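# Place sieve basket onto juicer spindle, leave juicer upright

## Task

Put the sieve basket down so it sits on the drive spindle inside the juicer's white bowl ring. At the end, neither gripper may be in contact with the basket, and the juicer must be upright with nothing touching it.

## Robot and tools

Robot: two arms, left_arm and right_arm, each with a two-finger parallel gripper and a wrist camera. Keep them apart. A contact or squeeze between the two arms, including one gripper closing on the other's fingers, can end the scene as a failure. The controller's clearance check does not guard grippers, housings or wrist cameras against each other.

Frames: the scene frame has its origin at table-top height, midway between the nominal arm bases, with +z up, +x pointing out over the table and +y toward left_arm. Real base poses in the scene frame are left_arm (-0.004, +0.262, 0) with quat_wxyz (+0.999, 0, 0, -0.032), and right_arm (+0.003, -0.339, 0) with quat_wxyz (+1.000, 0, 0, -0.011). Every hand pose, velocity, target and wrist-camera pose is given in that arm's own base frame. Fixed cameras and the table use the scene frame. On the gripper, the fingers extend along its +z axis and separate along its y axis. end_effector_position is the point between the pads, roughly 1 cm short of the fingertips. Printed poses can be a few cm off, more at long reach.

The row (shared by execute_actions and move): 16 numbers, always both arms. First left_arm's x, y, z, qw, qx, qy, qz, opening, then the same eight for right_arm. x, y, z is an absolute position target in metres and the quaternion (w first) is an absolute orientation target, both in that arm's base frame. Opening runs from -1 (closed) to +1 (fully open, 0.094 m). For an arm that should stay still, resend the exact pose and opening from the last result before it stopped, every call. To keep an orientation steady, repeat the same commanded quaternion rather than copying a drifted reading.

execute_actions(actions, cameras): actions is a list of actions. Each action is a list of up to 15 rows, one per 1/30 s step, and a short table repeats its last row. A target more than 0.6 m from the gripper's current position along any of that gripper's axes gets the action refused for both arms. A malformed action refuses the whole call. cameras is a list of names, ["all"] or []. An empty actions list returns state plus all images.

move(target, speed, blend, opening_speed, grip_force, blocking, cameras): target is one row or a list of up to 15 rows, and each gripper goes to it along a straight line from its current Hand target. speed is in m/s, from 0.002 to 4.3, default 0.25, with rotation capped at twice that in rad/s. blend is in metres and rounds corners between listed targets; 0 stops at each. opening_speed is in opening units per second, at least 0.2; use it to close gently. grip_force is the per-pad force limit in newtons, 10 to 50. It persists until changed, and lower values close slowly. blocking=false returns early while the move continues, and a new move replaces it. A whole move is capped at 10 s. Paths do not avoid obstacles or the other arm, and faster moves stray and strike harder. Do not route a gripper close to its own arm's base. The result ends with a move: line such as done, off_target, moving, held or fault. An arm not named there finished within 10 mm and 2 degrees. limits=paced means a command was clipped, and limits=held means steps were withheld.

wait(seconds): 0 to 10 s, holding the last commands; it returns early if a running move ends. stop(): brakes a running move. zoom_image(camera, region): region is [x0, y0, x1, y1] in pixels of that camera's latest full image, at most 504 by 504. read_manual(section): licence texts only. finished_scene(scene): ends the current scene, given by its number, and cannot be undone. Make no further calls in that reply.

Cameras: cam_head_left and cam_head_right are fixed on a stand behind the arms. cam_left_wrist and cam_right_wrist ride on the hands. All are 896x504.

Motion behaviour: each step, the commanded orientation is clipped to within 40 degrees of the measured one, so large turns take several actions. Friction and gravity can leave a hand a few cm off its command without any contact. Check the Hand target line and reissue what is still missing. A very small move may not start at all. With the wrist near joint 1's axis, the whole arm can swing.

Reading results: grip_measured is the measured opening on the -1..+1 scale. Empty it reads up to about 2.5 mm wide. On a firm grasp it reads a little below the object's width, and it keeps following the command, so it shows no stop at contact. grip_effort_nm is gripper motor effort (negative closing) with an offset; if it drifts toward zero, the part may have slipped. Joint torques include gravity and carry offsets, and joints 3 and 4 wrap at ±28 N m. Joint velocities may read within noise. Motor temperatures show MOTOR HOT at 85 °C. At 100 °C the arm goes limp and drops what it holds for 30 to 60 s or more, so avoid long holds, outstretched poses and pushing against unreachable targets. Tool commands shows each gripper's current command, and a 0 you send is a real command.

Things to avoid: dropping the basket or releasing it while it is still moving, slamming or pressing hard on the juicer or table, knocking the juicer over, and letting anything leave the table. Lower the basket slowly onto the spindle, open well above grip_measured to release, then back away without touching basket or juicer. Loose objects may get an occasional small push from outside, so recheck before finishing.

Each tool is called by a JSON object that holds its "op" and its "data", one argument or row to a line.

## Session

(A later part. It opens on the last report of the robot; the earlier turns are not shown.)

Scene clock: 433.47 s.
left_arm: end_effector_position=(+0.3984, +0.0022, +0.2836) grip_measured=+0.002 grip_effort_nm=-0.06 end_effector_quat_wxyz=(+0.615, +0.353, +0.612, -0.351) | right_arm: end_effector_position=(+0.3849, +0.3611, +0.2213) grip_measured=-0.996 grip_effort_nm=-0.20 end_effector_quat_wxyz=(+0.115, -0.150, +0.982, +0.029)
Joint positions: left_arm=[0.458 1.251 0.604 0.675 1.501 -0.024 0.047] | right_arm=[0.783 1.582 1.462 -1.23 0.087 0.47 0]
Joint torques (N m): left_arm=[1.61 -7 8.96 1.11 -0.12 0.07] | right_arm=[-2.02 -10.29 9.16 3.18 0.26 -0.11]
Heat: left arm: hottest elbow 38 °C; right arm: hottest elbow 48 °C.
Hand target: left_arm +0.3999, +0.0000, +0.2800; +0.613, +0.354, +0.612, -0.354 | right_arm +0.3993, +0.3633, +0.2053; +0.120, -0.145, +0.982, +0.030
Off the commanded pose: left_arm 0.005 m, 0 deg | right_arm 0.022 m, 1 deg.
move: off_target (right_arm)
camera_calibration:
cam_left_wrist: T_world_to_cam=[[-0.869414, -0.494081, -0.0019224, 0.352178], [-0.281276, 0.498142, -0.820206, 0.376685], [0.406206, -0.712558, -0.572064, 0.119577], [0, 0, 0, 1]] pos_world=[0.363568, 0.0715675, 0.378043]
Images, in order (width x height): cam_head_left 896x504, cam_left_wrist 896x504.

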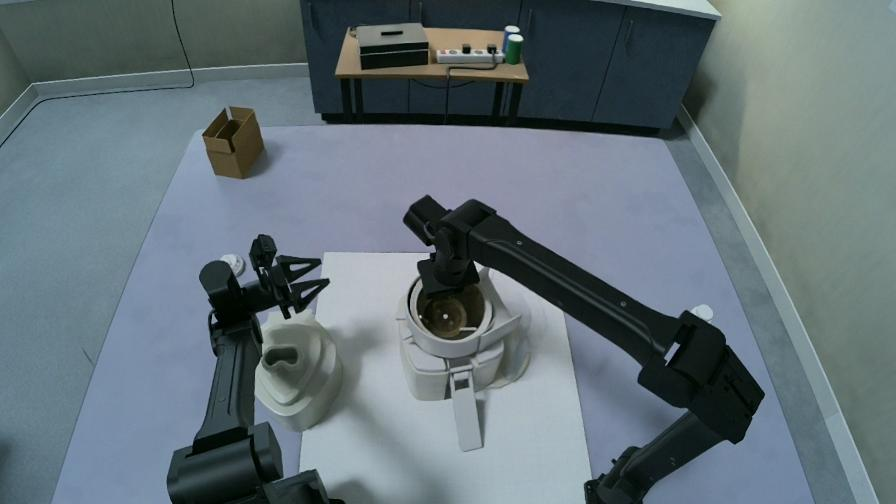

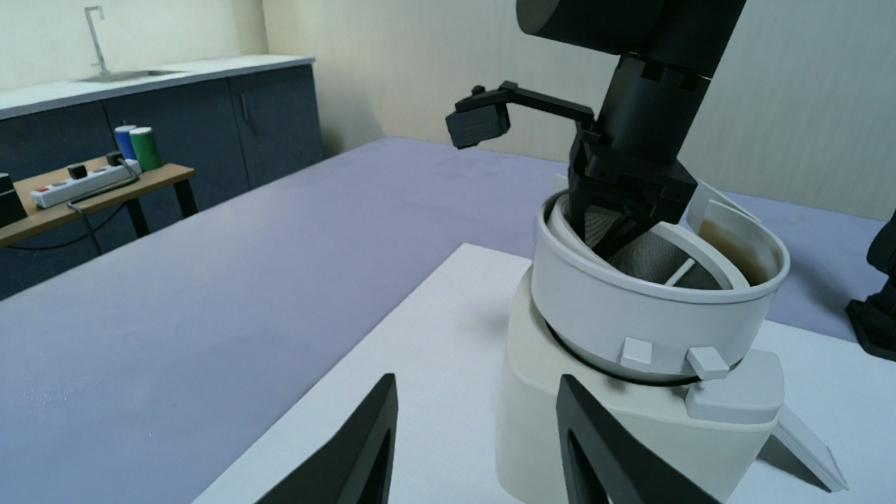

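{"op": "move", "data": {
  "target": [
    [0.4,0.0,0.28,-0.612,-0.3536,-0.612,0.3536,0,0.392,0.37,0.30,0.12,-0.145,0.98,0.03,-1],
    [0.4,0.0,0.28,-0.612,-0.3536,-0.612,0.3536,0,0.423,0.372,0.29,0.12,-0.145,0.98,0.03,-1],
    [0.4,0.0,0.28,-0.612,-0.3536,-0.612,0.3536,0,0.420,0.370,0.215,0.12,-0.145,0.98,0.03,-1]
  ],
  "speed": [0.15,0.15,0.05],
  "cameras": ["cam_head_left","cam_left_wrist"]
}}

{"op": "zoom_image", "data": {
  "camera": "cam_head_left",
  "region": [390, 255, 510, 375]
}}

{"op": "zoom_image", "data": {
  "camera": "cam_left_wrist",
  "region": [420, 20, 896, 420]
}}

Scene clock: 443.90 s.
left_arm: end_effector_position=(+0.3984, +0.0022, +0.2836) grip_measured=+0.002 grip_effort_nm=-0.06 end_effector_quat_wxyz=(+0.615, +0.353, +0.612, -0.351) | right_arm: end_effector_position=(+0.4156, +0.3749, +0.2653) grip_measured=-0.996 grip_effort_nm=-0.20 end_effector_quat_wxyz=(+0.154, -0.143, +0.976, +0.056)
Joint positions: left_arm=[0.458 1.251 0.604 0.675 1.501 -0.024 0.047] | right_arm=[0.761 1.598 1.58 -1.234 0.086 0.456 0]
Joint torques (N m): left_arm=[0.67 -7.24 8.96 1.22 -0.07 0.07] | right_arm=[-1.32 -9.41 6.34 2.06 0.12 -0.16]
Heat: left arm: hottest elbow 39 °C; right arm: hottest elbow 49 °C.
Hand target: left_arm +0.3999, +0.0000, +0.2800; +0.613, +0.354, +0.612, -0.354 | right_arm +0.4176, +0.3683, +0.2167; +0.120, -0.145, +0.982, +0.030
Off the commanded pose: left_arm 0.005 m, 0 deg | right_arm 0.051 m, 5 deg.
move: off_target (right_arm)
camera_calibration:
cam_left_wrist: T_world_to_cam=[[-0.869414, -0.494081, -0.0019224, 0.352178], [-0.281276, 0.498142, -0.820206, 0.376685], [0.406206, -0.712558, -0.572064, 0.119577], [0, 0, 0, 1]] pos_world=[0.363568, 0.0715675, 0.378043]
Images, in order (width x height): cam_head_left 896x504, cam_left_wrist 896x504.

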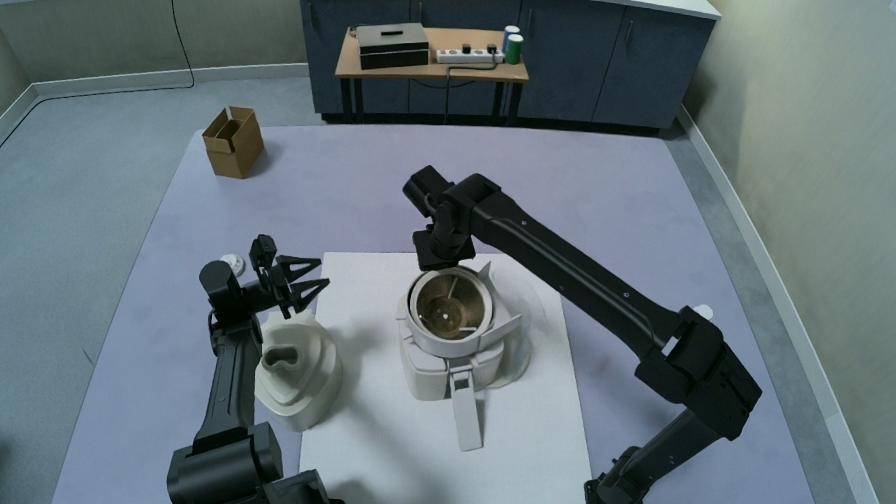

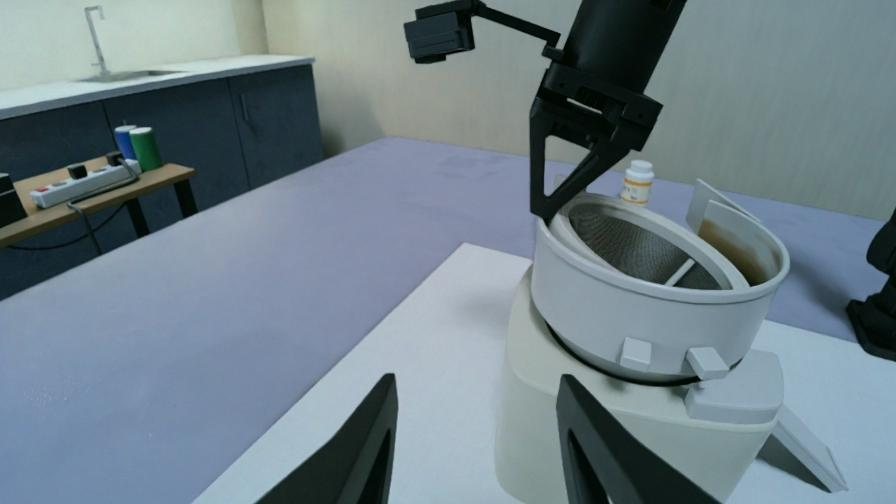

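Scaled by 4.200 from the camera's 896x504 image, which has a finer 1280x720 frame.

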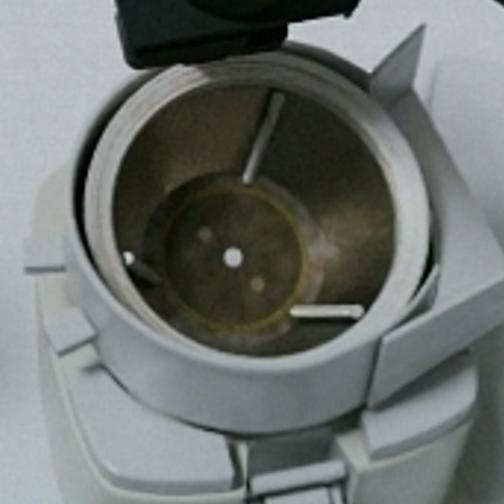

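Scaled by 1.059 from the camera's 896x504 image, which has a finer 1280x720 frame.

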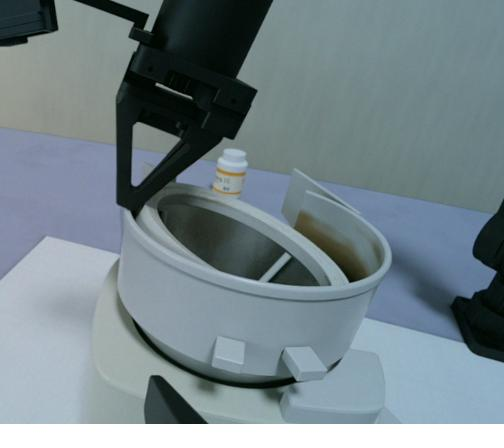

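{"op": "move", "data": {
  "target": [
    [0.4,0.0,0.28,-0.612,-0.3536,-0.612,0.3536,0,0.412,0.368,0.32,0.12,-0.145,0.98,0.03,-1],
    [0.4,0.0,0.28,-0.612,-0.3536,-0.612,0.3536,0,0.406,0.364,0.275,0.12,-0.145,0.98,0.03,-1],
    [0.4,0.0,0.28,-0.612,-0.3536,-0.612,0.3536,0,0.402,0.364,0.205,0.12,-0.145,0.98,0.03,-1]
  ],
  "speed": [0.15,0.15,0.05],
  "cameras": ["cam_head_left","cam_left_wrist"]
}}

{"op": "zoom_image", "data": {
  "camera": "cam_head_left",
  "region": [390, 255, 510, 375]
}}

{"op": "zoom_image", "data": {
  "camera": "cam_left_wrist",
  "region": [420, 20, 896, 420]
}}

Scene clock: 453.87 s.
left_arm: end_effector_position=(+0.3984, +0.0022, +0.2836) grip_measured=+0.002 grip_effort_nm=-0.06 end_effector_quat_wxyz=(+0.615, +0.353, +0.612, -0.351) | right_arm: end_effector_position=(+0.4080, +0.3604, +0.2689) grip_measured=-0.996 grip_effort_nm=-0.21 end_effector_quat_wxyz=(+0.169, -0.138, +0.974, +0.062)
Joint positions: left_arm=[0.458 1.251 0.604 0.675 1.501 -0.024 0.047] | right_arm=[0.754 1.538 1.512 -1.193 0.092 0.456 0]
Joint torques (N m): left_arm=[0.73 -7.36 8.88 0.94 -0.11 0.04] | right_arm=[0.73 -7.24 5.34 1.72 0.05 -0.04]
Heat: left arm: hottest elbow 39 °C; right arm: hottest elbow 48 °C.
Hand target: left_arm +0.3999, +0.0000, +0.2800; +0.613, +0.354, +0.612, -0.354 | right_arm +0.3992, +0.3607, +0.2082; +0.120, -0.145, +0.982, +0.030
Off the commanded pose: left_arm 0.005 m, 0 deg | right_arm 0.064 m, 7 deg.
move: off_target (right_arm)
camera_calibration:
cam_left_wrist: T_world_to_cam=[[-0.869414, -0.494081, -0.0019224, 0.352178], [-0.281276, 0.498142, -0.820206, 0.376685], [0.406206, -0.712558, -0.572064, 0.119577], [0, 0, 0, 1]] pos_world=[0.363568, 0.0715675, 0.378043]
Images, in order (width x height): cam_head_left 896x504, cam_left_wrist 896x504.

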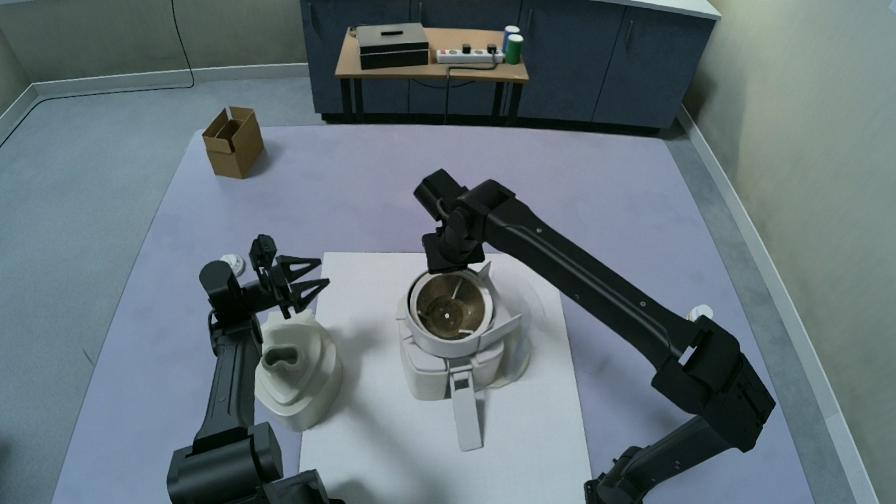

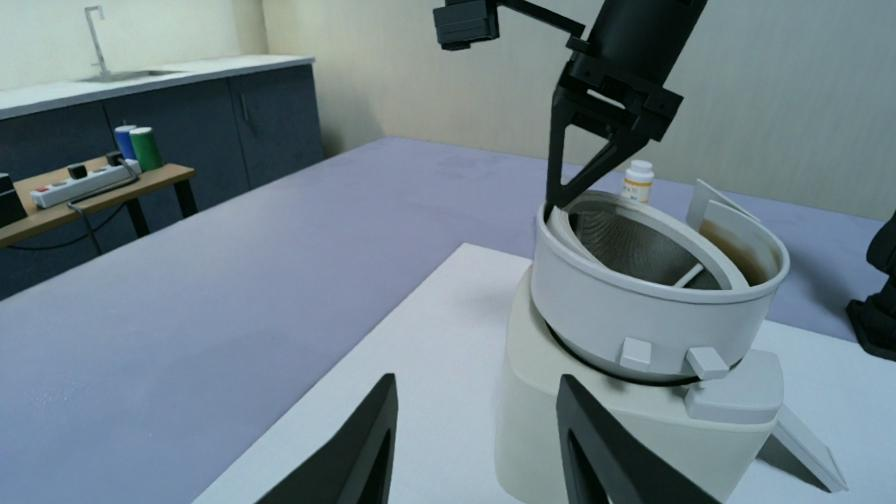

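Scaled by 4.200 from the camera's 896x504 image, which has a finer 1280x720 frame.

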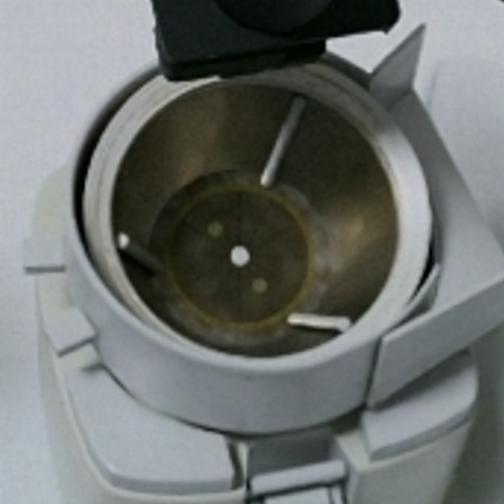

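Scaled by 1.059 from the camera's 896x504 image, which has a finer 1280x720 frame.

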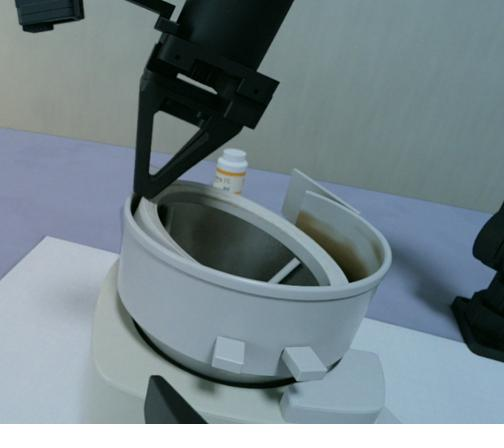

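{"op": "move", "data": {
  "target": [
    [0.4,0.0,0.28,-0.612,-0.3536,-0.612,0.3536,0,0.395,0.36,0.31,0.12,-0.145,0.98,0.03,-1],
    [0.4,0.0,0.28,-0.612,-0.3536,-0.612,0.3536,0,0.335,0.335,0.29,0.12,-0.145,0.98,0.03,-1],
    [0.4,0.0,0.28,-0.612,-0.3536,-0.612,0.3536,0,0.325,0.333,0.19,0.12,-0.145,0.98,0.03,-1],
    [0.4,0.0,0.28,-0.612,-0.3536,-0.612,0.3536,0,0.278,0.320,0.19,0.12,-0.145,0.98,0.03,-1],
    [0.4,0.0,0.28,-0.612,-0.3536,-0.612,0.3536,0,0.330,0.328,0.20,0.12,-0.145,0.98,0.03,-1],
    [0.4,0.0,0.28,-0.612,-0.3536,-0.612,0.3536,0,0.343,0.333,0.135,0.12,-0.145,0.98,0.03,-1]
  ],
  "speed": [0.2,0.2,0.12,0.06,0.1,0.06],
  "blend": [0.02,0.02,0.005,0,0.003,0]
}}

{"op": "move", "data": {
  "target": [
    [0.4,0.0,0.28,-0.612,-0.3536,-0.612,0.3536,0,0.328,0.335,0.22,0.12,-0.145,0.98,0.03,-1],
    [0.4,0.0,0.28,-0.612,-0.3536,-0.612,0.3536,0,0.315,0.325,0.31,0.12,-0.145,0.98,0.03,-1],
    [0.4,0.0,0.28,-0.612,-0.3536,-0.612,0.3536,0,0.26,0.2,0.36,0.20,-0.145,0.965,0.06,-1]
  ],
  "speed": 0.2,
  "blend": [0.01,0.02,0],
  "cameras": ["cam_head_left","cam_left_wrist","cam_right_wrist"]
}}

{"op": "zoom_image", "data": {
  "camera": "cam_head_left",
  "region": [390, 255, 510, 375]
}}

{"op": "zoom_image", "data": {
  "camera": "cam_left_wrist",
  "region": [420, 20, 896, 420]
}}

Scene clock: 470.87 s.
left_arm: end_effector_position=(+0.3984, +0.0022, +0.2836) grip_measured=+0.002 grip_effort_nm=-0.06 end_effector_quat_wxyz=(+0.615, +0.353, +0.612, -0.351) | right_arm: end_effector_position=(+0.3347, +0.3353, +0.1709) grip_measured=-0.996 grip_effort_nm=-0.20 end_effector_quat_wxyz=(+0.137, -0.145, +0.979, +0.045)
Joint positions: left_arm=[0.458 1.251 0.604 0.675 1.501 -0.024 0.047] | right_arm=[0.824 1.441 1.161 -1.019 0.101 0.516 0]
Joint torques (N m): left_arm=[1.14 -6.48 9.02 1.22 -0.05 0.06] | right_arm=[-2.26 -6.42 7.32 3 0.07 -0.16]
Heat: left arm: hottest elbow 39 °C; right arm: hottest elbow 47 °C.
Hand target: left_arm +0.3999, +0.0000, +0.2800; +0.613, +0.354, +0.612, -0.354 | right_arm +0.3409, +0.3314, +0.1363; +0.120, -0.145, +0.982, +0.030
Off the commanded pose: left_arm 0.005 m, 0 deg | right_arm 0.037 m, 3 deg.
move: off_target (right_arm)

Scene clock: 473.37 s.
left_arm: end_effector_position=(+0.3984, +0.0022, +0.2836) grip_measured=+0.002 grip_effort_nm=-0.06 end_effector_quat_wxyz=(+0.615, +0.353, +0.612, -0.351) | right_arm: end_effector_position=(+0.2604, +0.2051, +0.3661) grip_measured=-0.996 grip_effort_nm=-0.20 end_effector_quat_wxyz=(+0.209, -0.144, +0.965, +0.068)
Joint positions: left_arm=[0.458 1.251 0.604 0.675 1.501 -0.024 0.047] | right_arm=[0.728 0.965 1.257 -1.433 0.114 0.407 0]
Joint torques (N m): left_arm=[0.91 -6.89 8.81 1.06 -0.09 0.06] | right_arm=[-1.44 -3.31 9.31 1.09 0.03 -0.2]
Heat: left arm: hottest elbow 39 °C; right arm: hottest elbow 47 °C.
Hand target: left_arm +0.3999, +0.0000, +0.2800; +0.613, +0.354, +0.612, -0.354 | right_arm +0.2599, +0.2001, +0.3600; +0.200, -0.145, +0.967, +0.060
Off the commanded pose: left_arm 0.005 m, 0 deg | right_arm 0.008 m, 1 deg.
move: done
camera_calibration:
cam_left_wrist: T_world_to_cam=[[-0.869414, -0.494081, -0.0019224, 0.352178], [-0.281276, 0.498142, -0.820206, 0.376685], [0.406206, -0.712558, -0.572064, 0.119577], [0, 0, 0, 1]] pos_world=[0.363568, 0.0715675, 0.378043]
cam_right_wrist: T_world_to_cam=[[0.321087, -0.939968, -0.115597, 0.162869], [-0.943248, -0.328333, 0.0498093, 0.344178], [-0.0847735, 0.0930435, -0.992047, 0.482887], [0, 0, 0, 1]] pos_world=[0.313286, 0.221167, 0.48073]
Images, in order (width x height): cam_head_left 896x504, cam_left_wrist 896x504, cam_right_wrist 896x504.

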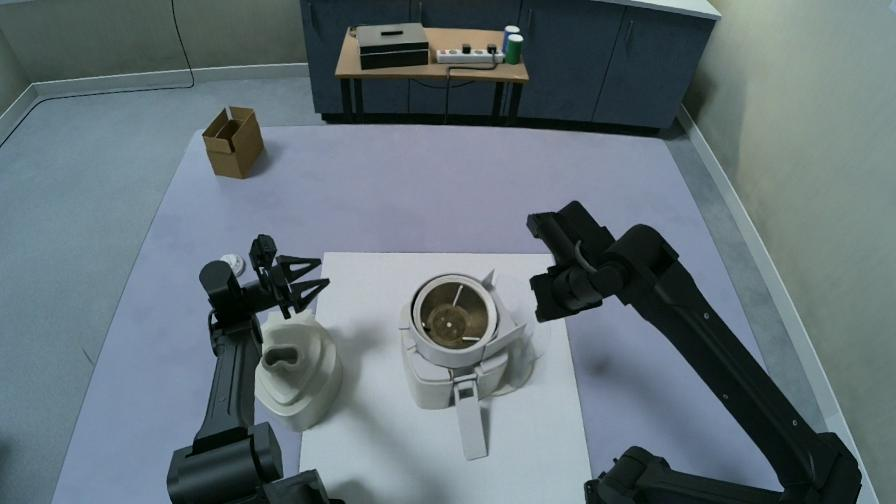

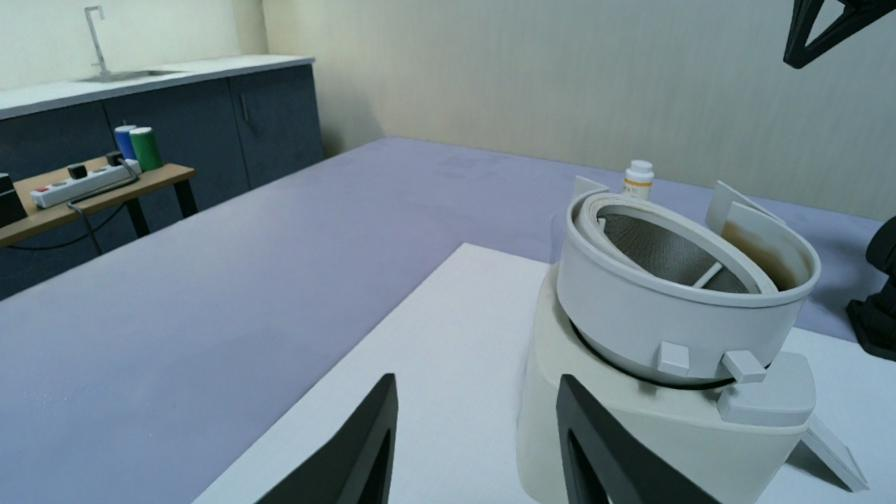

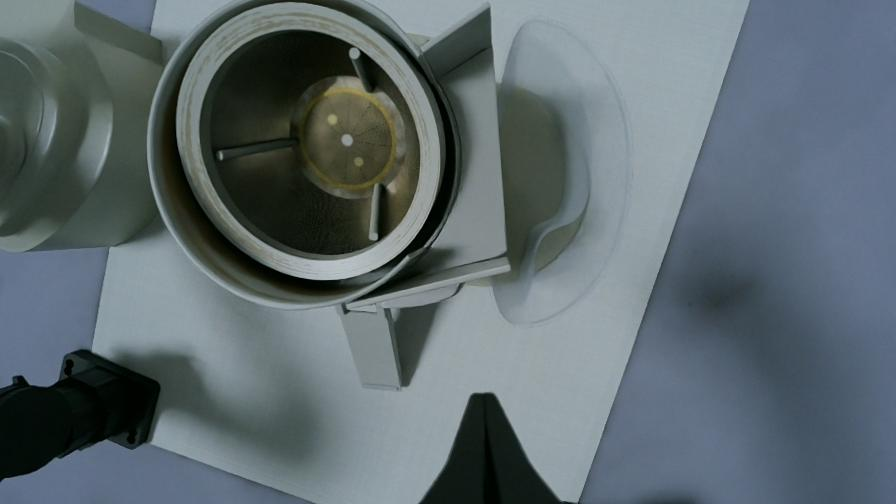

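Scaled by 4.200 from the camera's 896x504 image, which has a finer 1280x720 frame.

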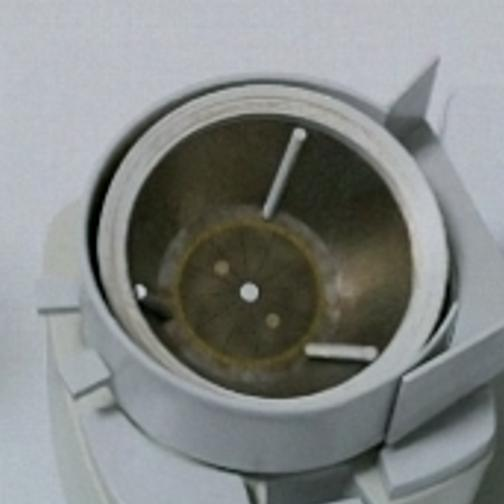

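Scaled by 1.059 from the camera's 896x504 image, which has a finer 1280x720 frame.

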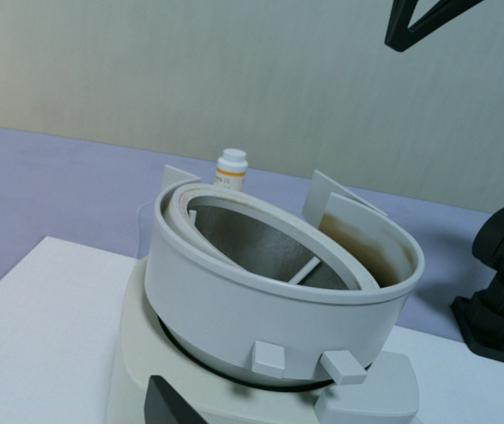

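{"op": "move", "data": {
  "target": [
    [0.4,0.0,0.28,-0.612,-0.3536,-0.612,0.3536,0,0.325,0.257,0.32,0.154,-0.095,0.975,0.147,0.7],
    [0.4,0.0,0.28,-0.612,-0.3536,-0.612,0.3536,0,0.346,0.276,0.245,0.154,-0.095,0.975,0.147,0.7]
  ],
  "speed": 0.15,
  "cameras": ["cam_head_left","cam_right_wrist","cam_left_wrist"]
}}

{"op": "zoom_image", "data": {
  "camera": "cam_left_wrist",
  "region": [420, 20, 896, 420]
}}

Scene clock: 498.53 s.
left_arm: end_effector_position=(+0.3984, +0.0022, +0.2836) grip_measured=+0.002 grip_effort_nm=-0.06 end_effector_quat_wxyz=(+0.615, +0.353, +0.612, -0.351) | right_arm: end_effector_position=(+0.3428, +0.2758, +0.2457) grip_measured=+0.698 grip_effort_nm=0.10 end_effector_quat_wxyz=(+0.148, -0.102, +0.973, +0.143)
Joint positions: left_arm=[0.458 1.251 0.604 0.675 1.501 -0.024 0.047] | right_arm=[0.642 1.237 1.139 -1.067 -0.092 0.452 0.08]
Joint torques (N m): left_arm=[0.79 -7.18 9.02 0.98 -0.11 0.07] | right_arm=[-0.91 -7.88 9.61 2.32 0.04 0.04]
Motor temperatures (°C): left_arm=[24 31 39 26 24 26 27] | right_arm=[24 29 46 23 26 25 26]
Heat: left arm: hottest elbow 39 °C; right arm: hottest elbow 46 °C.
Hand target: left_arm +0.3999, +0.0000, +0.2800; +0.613, +0.354, +0.612, -0.354 | right_arm +0.3460, +0.2760, +0.2451; +0.154, -0.095, +0.973, +0.147
Off the commanded pose: left_arm 0.005 m, 0 deg | right_arm 0.003 m, 1 deg.
move: done
camera_calibration:
cam_left_wrist: T_world_to_cam=[[-0.869414, -0.494081, -0.0019224, 0.352178], [-0.281276, 0.498142, -0.820206, 0.376685], [0.406206, -0.712558, -0.572064, 0.119577], [0, 0, 0, 1]] pos_world=[0.363568, 0.0715675, 0.378043]
cam_right_wrist: T_world_to_cam=[[0.249929, -0.922779, -0.293281, 0.2523], [-0.942327, -0.301445, 0.145433, 0.419873], [-0.22261, 0.240019, -0.9449, 0.358921], [0, 0, 0, 1]] pos_world=[0.4125, 0.273238, 0.352076]
Images, in order (width x height): cam_head_left 896x504, cam_left_wrist 896x504, cam_right_wrist 896x504.

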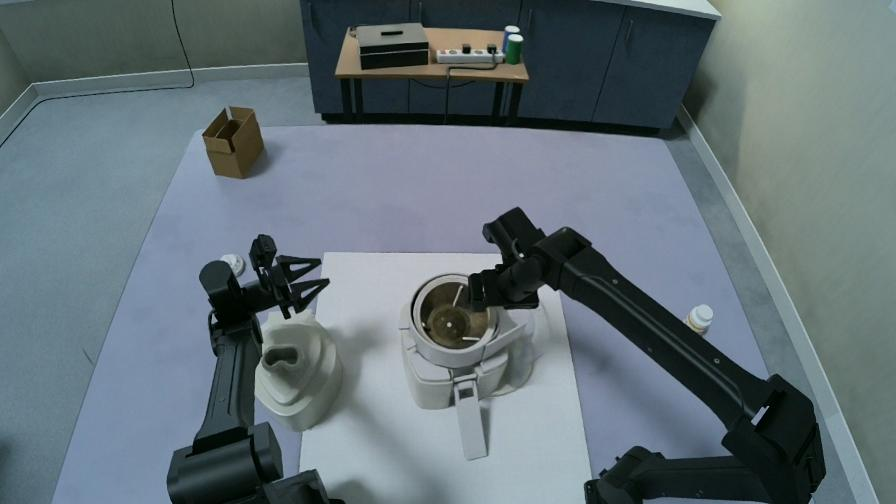

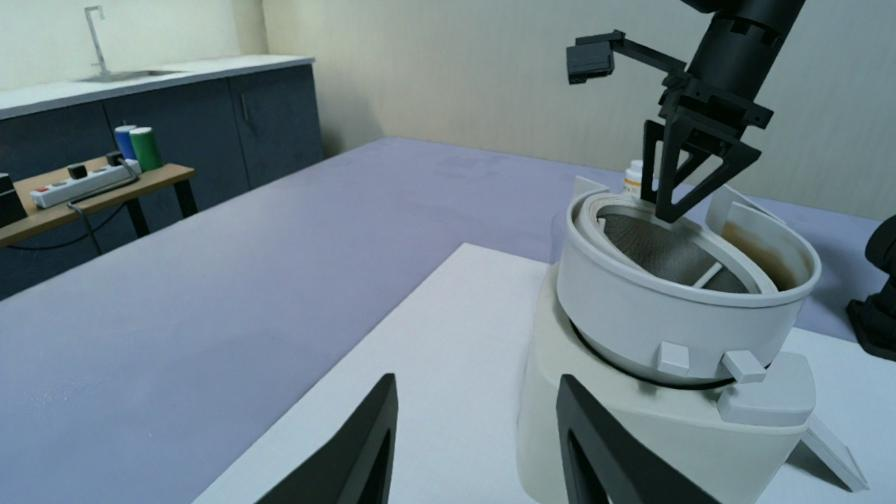

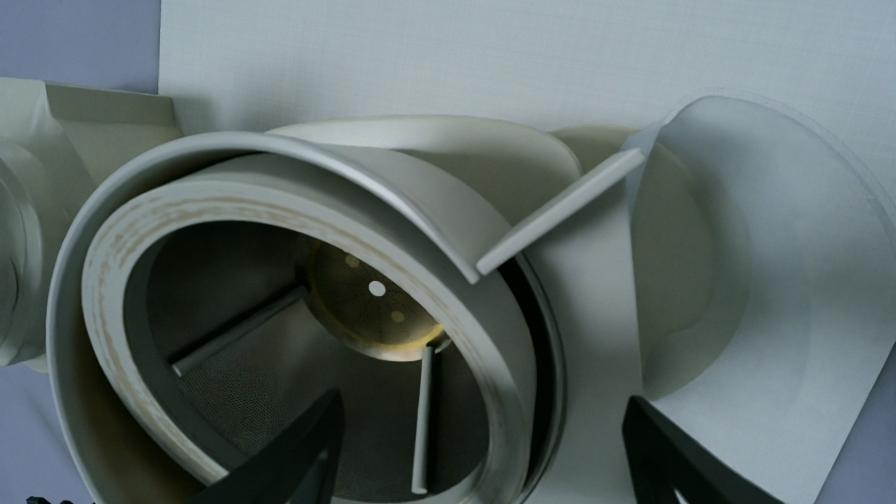

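Scaled by 1.059 from the camera's 896x504 image, which has a finer 1280x720 frame.

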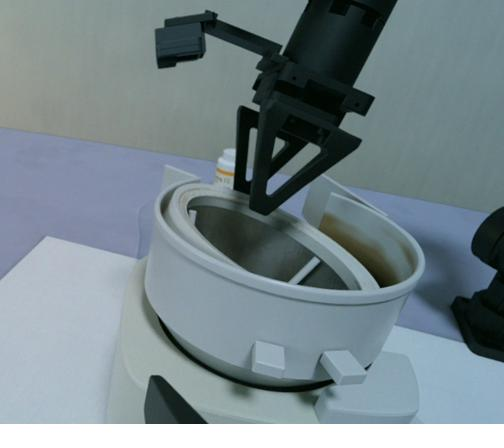

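{"op": "move", "data": {
  "target": [
    [0.4,0.0,0.28,-0.612,-0.3536,-0.612,0.3536,0,0.358,0.280,0.252,0.1406,-0.179,0.963,0.160,0.7],
    [0.4,0.0,0.28,-0.612,-0.3536,-0.612,0.3536,0,0.363,0.282,0.212,0.1406,-0.179,0.963,0.160,0.7]
  ],
  "speed": 0.1,
  "cameras": ["cam_right_wrist"]
}}

Scene clock: 507.63 s.
left_arm: end_effector_position=(+0.3984, +0.0022, +0.2836) grip_measured=+0.002 grip_effort_nm=-0.06 end_effector_quat_wxyz=(+0.615, +0.353, +0.612, -0.351) | right_arm: end_effector_position=(+0.3593, +0.2855, +0.2247) grip_measured=+0.698 grip_effort_nm=0.10 end_effector_quat_wxyz=(+0.144, -0.179, +0.960, +0.163)
Joint positions: left_arm=[0.458 1.251 0.604 0.675 1.501 -0.024 0.047] | right_arm=[0.606 1.297 1.131 -1.001 -0.175 0.274 0.08]
Joint torques (N m): left_arm=[1.49 -7.24 8.92 1.05 -0.05 0.1] | right_arm=[-1.49 -7.24 8.47 2.26 -0.16 -0.21]
Heat: left arm: hottest elbow 39 °C; right arm: hottest elbow 47 °C.
Hand target: left_arm +0.3999, +0.0000, +0.2800; +0.613, +0.354, +0.612, -0.354 | right_arm +0.3626, +0.2818, +0.2121; +0.140, -0.178, +0.961, +0.160
Off the commanded pose: left_arm 0.005 m, 0 deg | right_arm 0.014 m, 1 deg.
move: off_target (right_arm)
camera_calibration:
cam_right_wrist: T_world_to_cam=[[0.397207, -0.865497, -0.305192, 0.184385], [-0.884239, -0.449947, 0.125175, 0.467502], [-0.245659, 0.220142, -0.944028, 0.35419], [0, 0, 0, 1]] pos_world=[0.427155, 0.291964, 0.332118]
Images, in order (width x height): cam_right_wrist 896x504.

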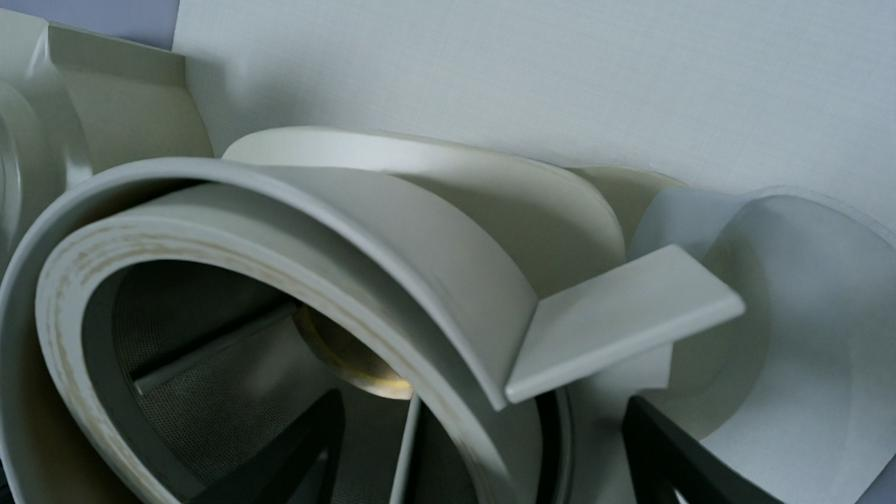

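{"op": "move", "data": {
  "target": [
    [0.4,0.0,0.28,-0.612,-0.3536,-0.612,0.3536,0,0.352,0.279,0.262,0.148,-0.145,0.970,0.155,0.55],
    [0.4,0.0,0.28,-0.612,-0.3536,-0.612,0.3536,0,0.353,0.281,0.203,0.148,-0.145,0.970,0.155,0.55]
  ],
  "speed": 0.1,
  "cameras": ["cam_right_wrist","cam_left_wrist"]
}}

Scene clock: 515.97 s.
left_arm: end_effector_position=(+0.3984, +0.0022, +0.2836) grip_measured=+0.002 grip_effort_nm=-0.06 end_effector_quat_wxyz=(+0.615, +0.353, +0.612, -0.351) | right_arm: end_effector_position=(+0.3571, +0.2763, +0.2208) grip_measured=+0.551 grip_effort_nm=-0.07 end_effector_quat_wxyz=(+0.159, -0.144, +0.964, +0.157)
Joint positions: left_arm=[0.458 1.251 0.604 0.675 1.501 -0.024 0.047] | right_arm=[0.607 1.264 1.087 -0.963 -0.137 0.34 0.073]
Joint torques (N m): left_arm=[1.73 -6.89 8.91 1.16 -0.08 0.08] | right_arm=[0.62 -6.53 8.05 2.4 -0.12 0.07]
Heat: left arm: hottest elbow 39 °C; right arm: hottest elbow 47 °C.
Hand target: left_arm +0.3999, +0.0000, +0.2800; +0.613, +0.354, +0.612, -0.354 | right_arm +0.3526, +0.2806, +0.2034; +0.147, -0.144, +0.966, +0.154
Off the commanded pose: left_arm 0.005 m, 0 deg | right_arm 0.019 m, 1 deg.
move: off_target (right_arm)
camera_calibration:
cam_left_wrist: T_world_to_cam=[[-0.869414, -0.494081, -0.0019224, 0.352178], [-0.281276, 0.498142, -0.820206, 0.376685], [0.406206, -0.712558, -0.572064, 0.119577], [0, 0, 0, 1]] pos_world=[0.363568, 0.0715675, 0.378043]
cam_right_wrist: T_world_to_cam=[[0.336736, -0.892195, -0.300993, 0.204155], [-0.917474, -0.38279, 0.108232, 0.458874], [-0.211781, 0.239707, -0.947465, 0.335257], [0, 0, 0, 1]] pos_world=[0.42326, 0.277435, 0.329429]
Images, in order (width x height): cam_left_wrist 896x504, cam_right_wrist 896x504.

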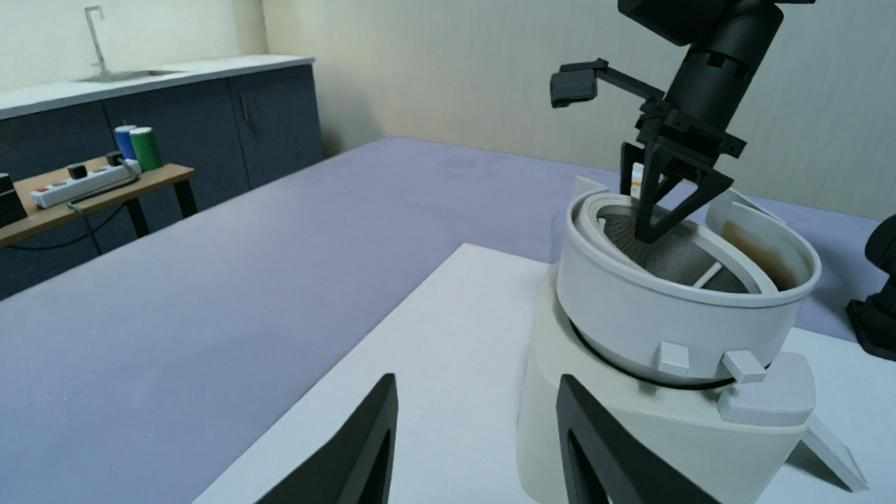

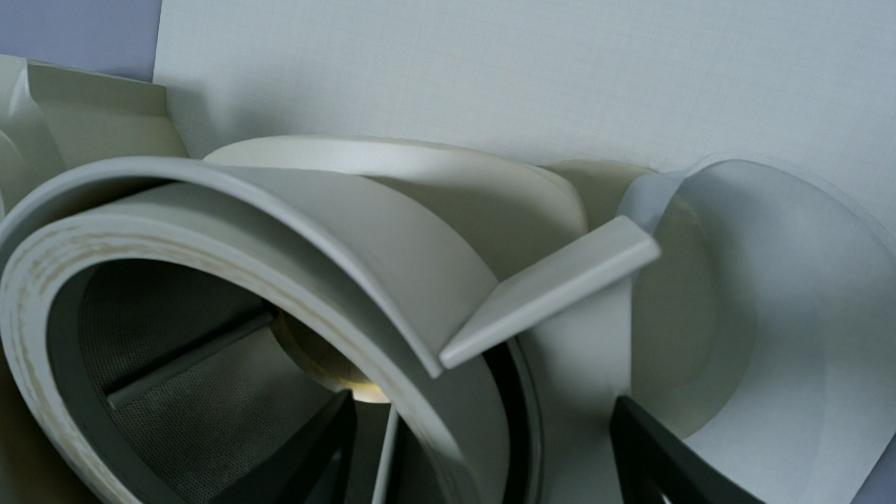

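{"op": "move", "data": {
  "target": [0.4,0.0,0.28,-0.612,-0.3536,-0.612,0.3536,0,0.356,0.278,0.215,0.148,-0.145,0.970,0.155,-0.8],
  "opening_speed": 0.7
}}

{"op": "move", "data": {
  "target": [0.4,0.0,0.28,-0.612,-0.3536,-0.612,0.3536,0,0.352,0.282,0.335,0.165,-0.145,0.970,0.155,-0.8],
  "speed": 0.1,
  "cameras": ["cam_right_wrist","cam_left_wrist","cam_head_left"]
}}

{"op": "zoom_image", "data": {
  "camera": "cam_left_wrist",
  "region": [420, 20, 896, 420]
}}

{"op": "zoom_image", "data": {
  "camera": "cam_head_left",
  "region": [380, 240, 520, 380]
}}

Scene clock: 523.93 s.
left_arm: end_effector_position=(+0.3984, +0.0022, +0.2836) grip_measured=+0.002 grip_effort_nm=-0.06 end_effector_quat_wxyz=(+0.615, +0.353, +0.612, -0.351) | right_arm: end_effector_position=(+0.3578, +0.2737, +0.2208) grip_measured=-0.638 grip_effort_nm=-0.95 end_effector_quat_wxyz=(+0.165, -0.174, +0.960, +0.146)
Joint positions: left_arm=[0.458 1.251 0.604 0.675 1.501 -0.024 0.047] | right_arm=[0.605 1.262 1.087 -0.967 -0.127 0.274 0.017]
Joint torques (N m): left_arm=[1.08 -7 8.96 1.29 -0.08 0.12] | right_arm=[-0.26 -6.65 10.37 1.28 -0.64 0.62]
Heat: left arm: hottest elbow 39 °C; right arm: hottest elbow 47 °C.
Hand target: left_arm +0.3999, +0.0000, +0.2800; +0.613, +0.354, +0.612, -0.354 | right_arm +0.3560, +0.2779, +0.2151; +0.148, -0.145, +0.966, +0.154
Off the commanded pose: left_arm 0.005 m, 0 deg | right_arm 0.007 m, 4 deg.
move: off_target (right_arm)

Scene clock: 525.80 s.
left_arm: end_effector_position=(+0.3984, +0.0022, +0.2836) grip_measured=+0.002 grip_effort_nm=-0.06 end_effector_quat_wxyz=(+0.615, +0.353, +0.612, -0.351) | right_arm: end_effector_position=(+0.3433, +0.2683, +0.2871) grip_measured=-0.710 grip_effort_nm=-1.03 end_effector_quat_wxyz=(+0.125, -0.143, +0.973, +0.131)
Joint positions: left_arm=[0.458 1.251 0.604 0.675 1.501 -0.024 0.047] | right_arm=[0.617 1.258 1.278 -1.246 -0.118 0.346 0.014]
Joint torques (N m): left_arm=[1.32 -7.77 8.99 0.87 -0.08 0.09] | right_arm=[0.67 -9.29 17.32 1.2 -0.09 0.03]
Heat: left arm: hottest elbow 39 °C; right arm: hottest elbow 48 °C.
Hand target: left_arm +0.3999, +0.0000, +0.2800; +0.613, +0.354, +0.612, -0.354 | right_arm +0.3495, +0.2799, +0.3345; +0.164, -0.144, +0.963, +0.155
Off the commanded pose: left_arm 0.005 m, 0 deg | right_arm 0.051 m, 5 deg.
move: off_target (right_arm)
camera_calibration:
cam_left_wrist: T_world_to_cam=[[-0.869414, -0.494081, -0.0019224, 0.352178], [-0.281276, 0.498142, -0.820206, 0.376685], [0.406206, -0.712558, -0.572064, 0.119577], [0, 0, 0, 1]] pos_world=[0.363568, 0.0715675, 0.378043]
cam_right_wrist: T_world_to_cam=[[0.317406, -0.910389, -0.265415, 0.222902], [-0.909069, -0.371779, 0.188079, 0.407258], [-0.269901, 0.181583, -0.945612, 0.432115], [0, 0, 0, 1]] pos_world=[0.416103, 0.275873, 0.391178]
Images, in order (width x height): cam_head_left 896x504, cam_left_wrist 896x504, cam_right_wrist 896x504.

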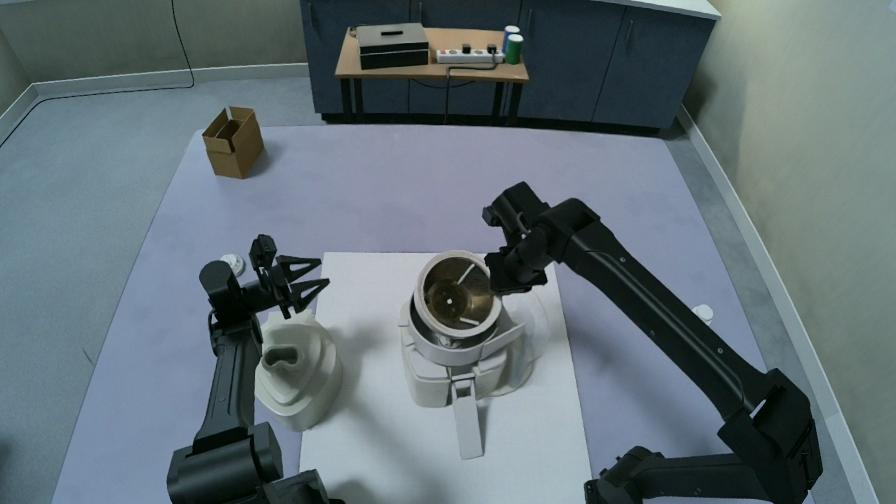

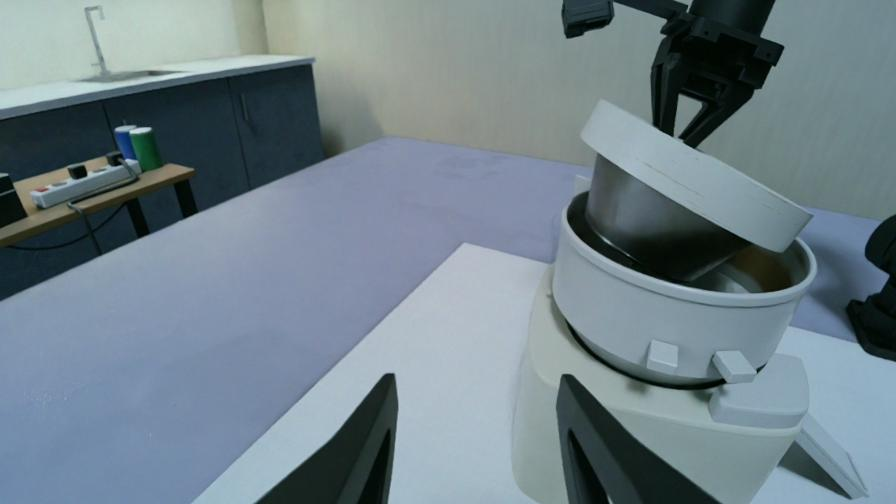

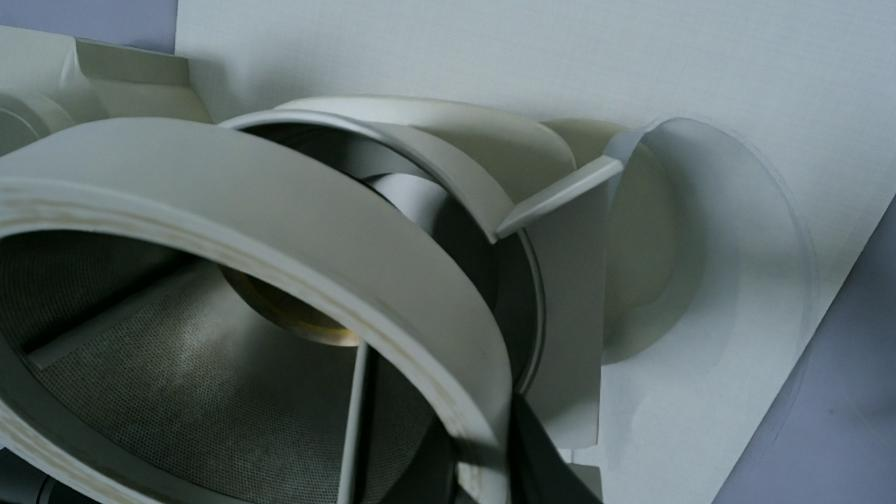

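Scaled by 1.059 from the camera's 896x504 image, which has a finer 1280x720 frame.

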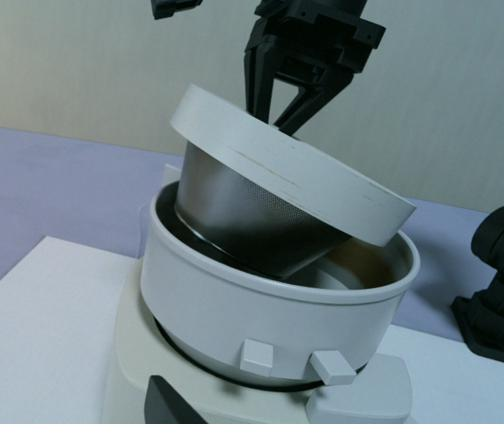

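Scaled by 3.600 from the camera's 896x504 image, which has a finer 1280x720 frame.

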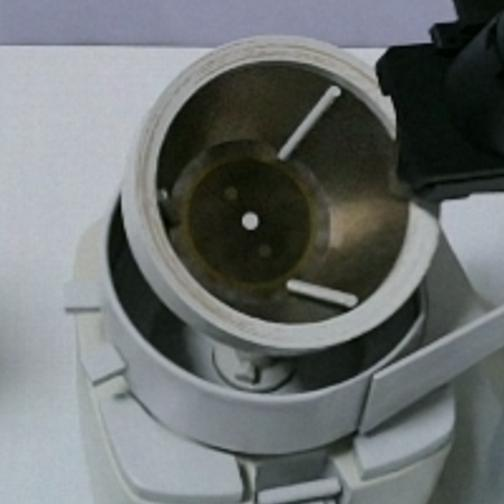

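{"op": "move", "data": {
  "target": [0.4,0.0,0.28,-0.612,-0.3536,-0.612,0.3536,0,0.357,0.272,0.35,-0.005,-0.198,0.974,0.112,-0.8],
  "speed": 0.12,
  "cameras": ["cam_left_wrist","cam_head_left"]
}}

{"op": "zoom_image", "data": {
  "camera": "cam_left_wrist",
  "region": [420, 20, 896, 420]
}}

{"op": "zoom_image", "data": {
  "camera": "cam_head_left",
  "region": [380, 240, 520, 380]
}}

Scene clock: 544.07 s.
left_arm: end_effector_position=(+0.3984, +0.0022, +0.2836) grip_measured=+0.002 grip_effort_nm=-0.06 end_effector_quat_wxyz=(+0.615, +0.353, +0.612, -0.351) | right_arm: end_effector_position=(+0.3431, +0.2679, +0.3180) grip_measured=-0.710 grip_effort_nm=-1.03 end_effector_quat_wxyz=(-0.036, -0.194, +0.976, +0.095)
Joint positions: left_arm=[0.458 1.251 0.604 0.675 1.501 -0.024 0.047] | right_arm=[0.583 1.476 1.603 -1.693 -0.204 0.19 0.014]
Joint torques (N m): left_arm=[0.91 -7.06 9.01 1.09 -0.09 0.06] | right_arm=[-1.61 -10.99 15.94 0.17 -0.41 -0.21]
Motor temperatures (°C): left_arm=[24 31 39 26 24 26 27] | right_arm=[24 30 57 23 26 25 27]
Heat: left arm: hottest elbow 39 °C; right arm: hottest elbow 57 °C.
Hand target: left_arm +0.3999, +0.0000, +0.2800; +0.613, +0.354, +0.612, -0.354 | right_arm +0.3550, +0.2707, +0.3496; -0.004, -0.198, +0.974, +0.112
Off the commanded pose: left_arm 0.005 m, 0 deg | right_arm 0.035 m, 4 deg.
move: off_target (right_arm)
camera_calibration:
cam_left_wrist: T_world_to_cam=[[-0.869414, -0.494081, -0.0019224, 0.352178], [-0.281276, 0.498142, -0.820206, 0.376685], [0.406206, -0.712558, -0.572064, 0.119577], [0, 0, 0, 1]] pos_world=[0.363568, 0.0715675, 0.378043]
Images, in order (width x height): cam_head_left 896x504, cam_left_wrist 896x504.

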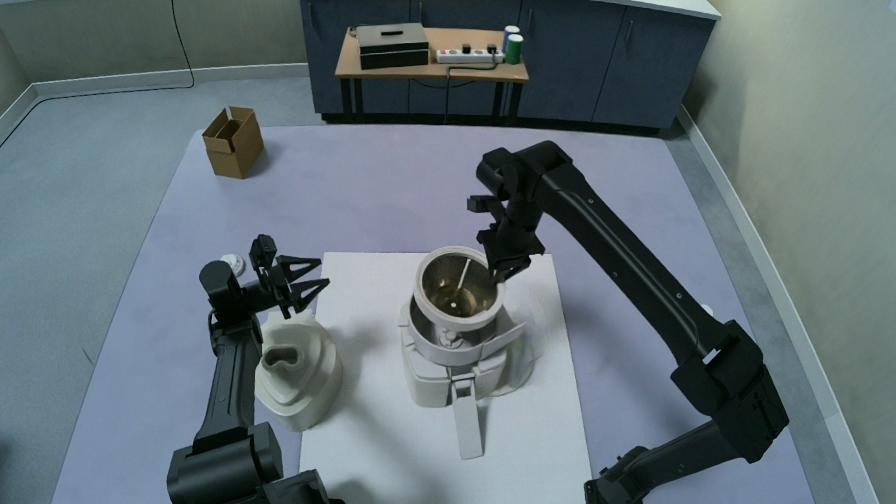

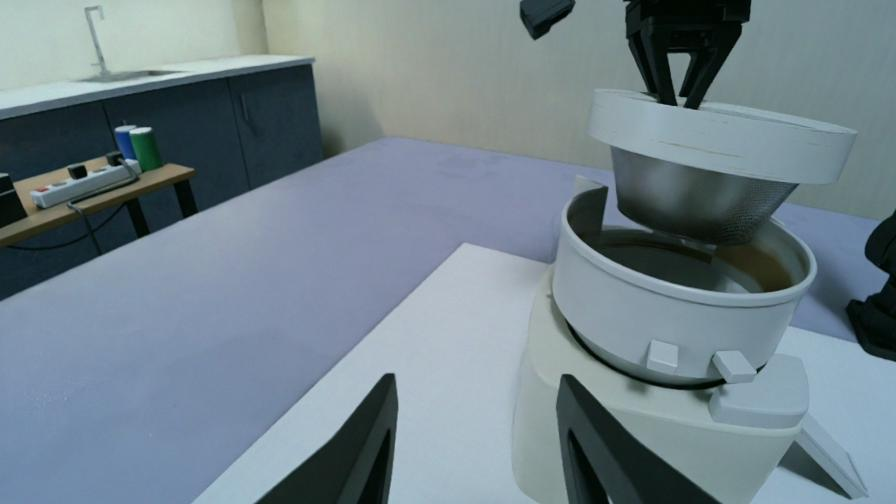

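Scaled by 1.059 from the camera's 896x504 image, which has a finer 1280x720 frame.

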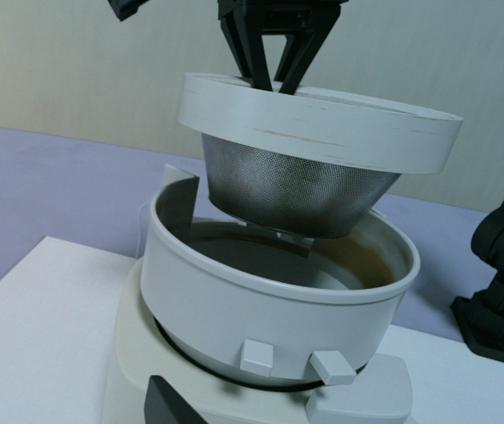

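Scaled by 3.600 from the camera's 896x504 image, which has a finer 1280x720 frame.

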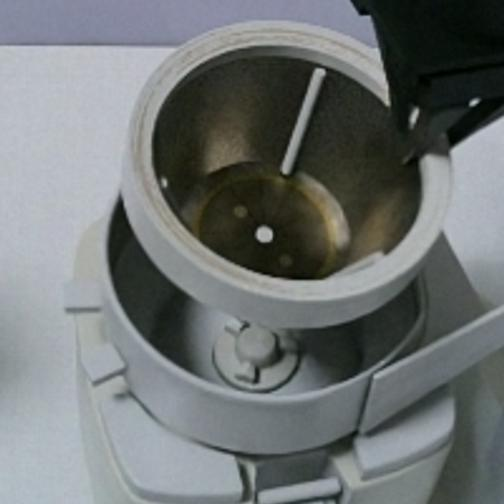

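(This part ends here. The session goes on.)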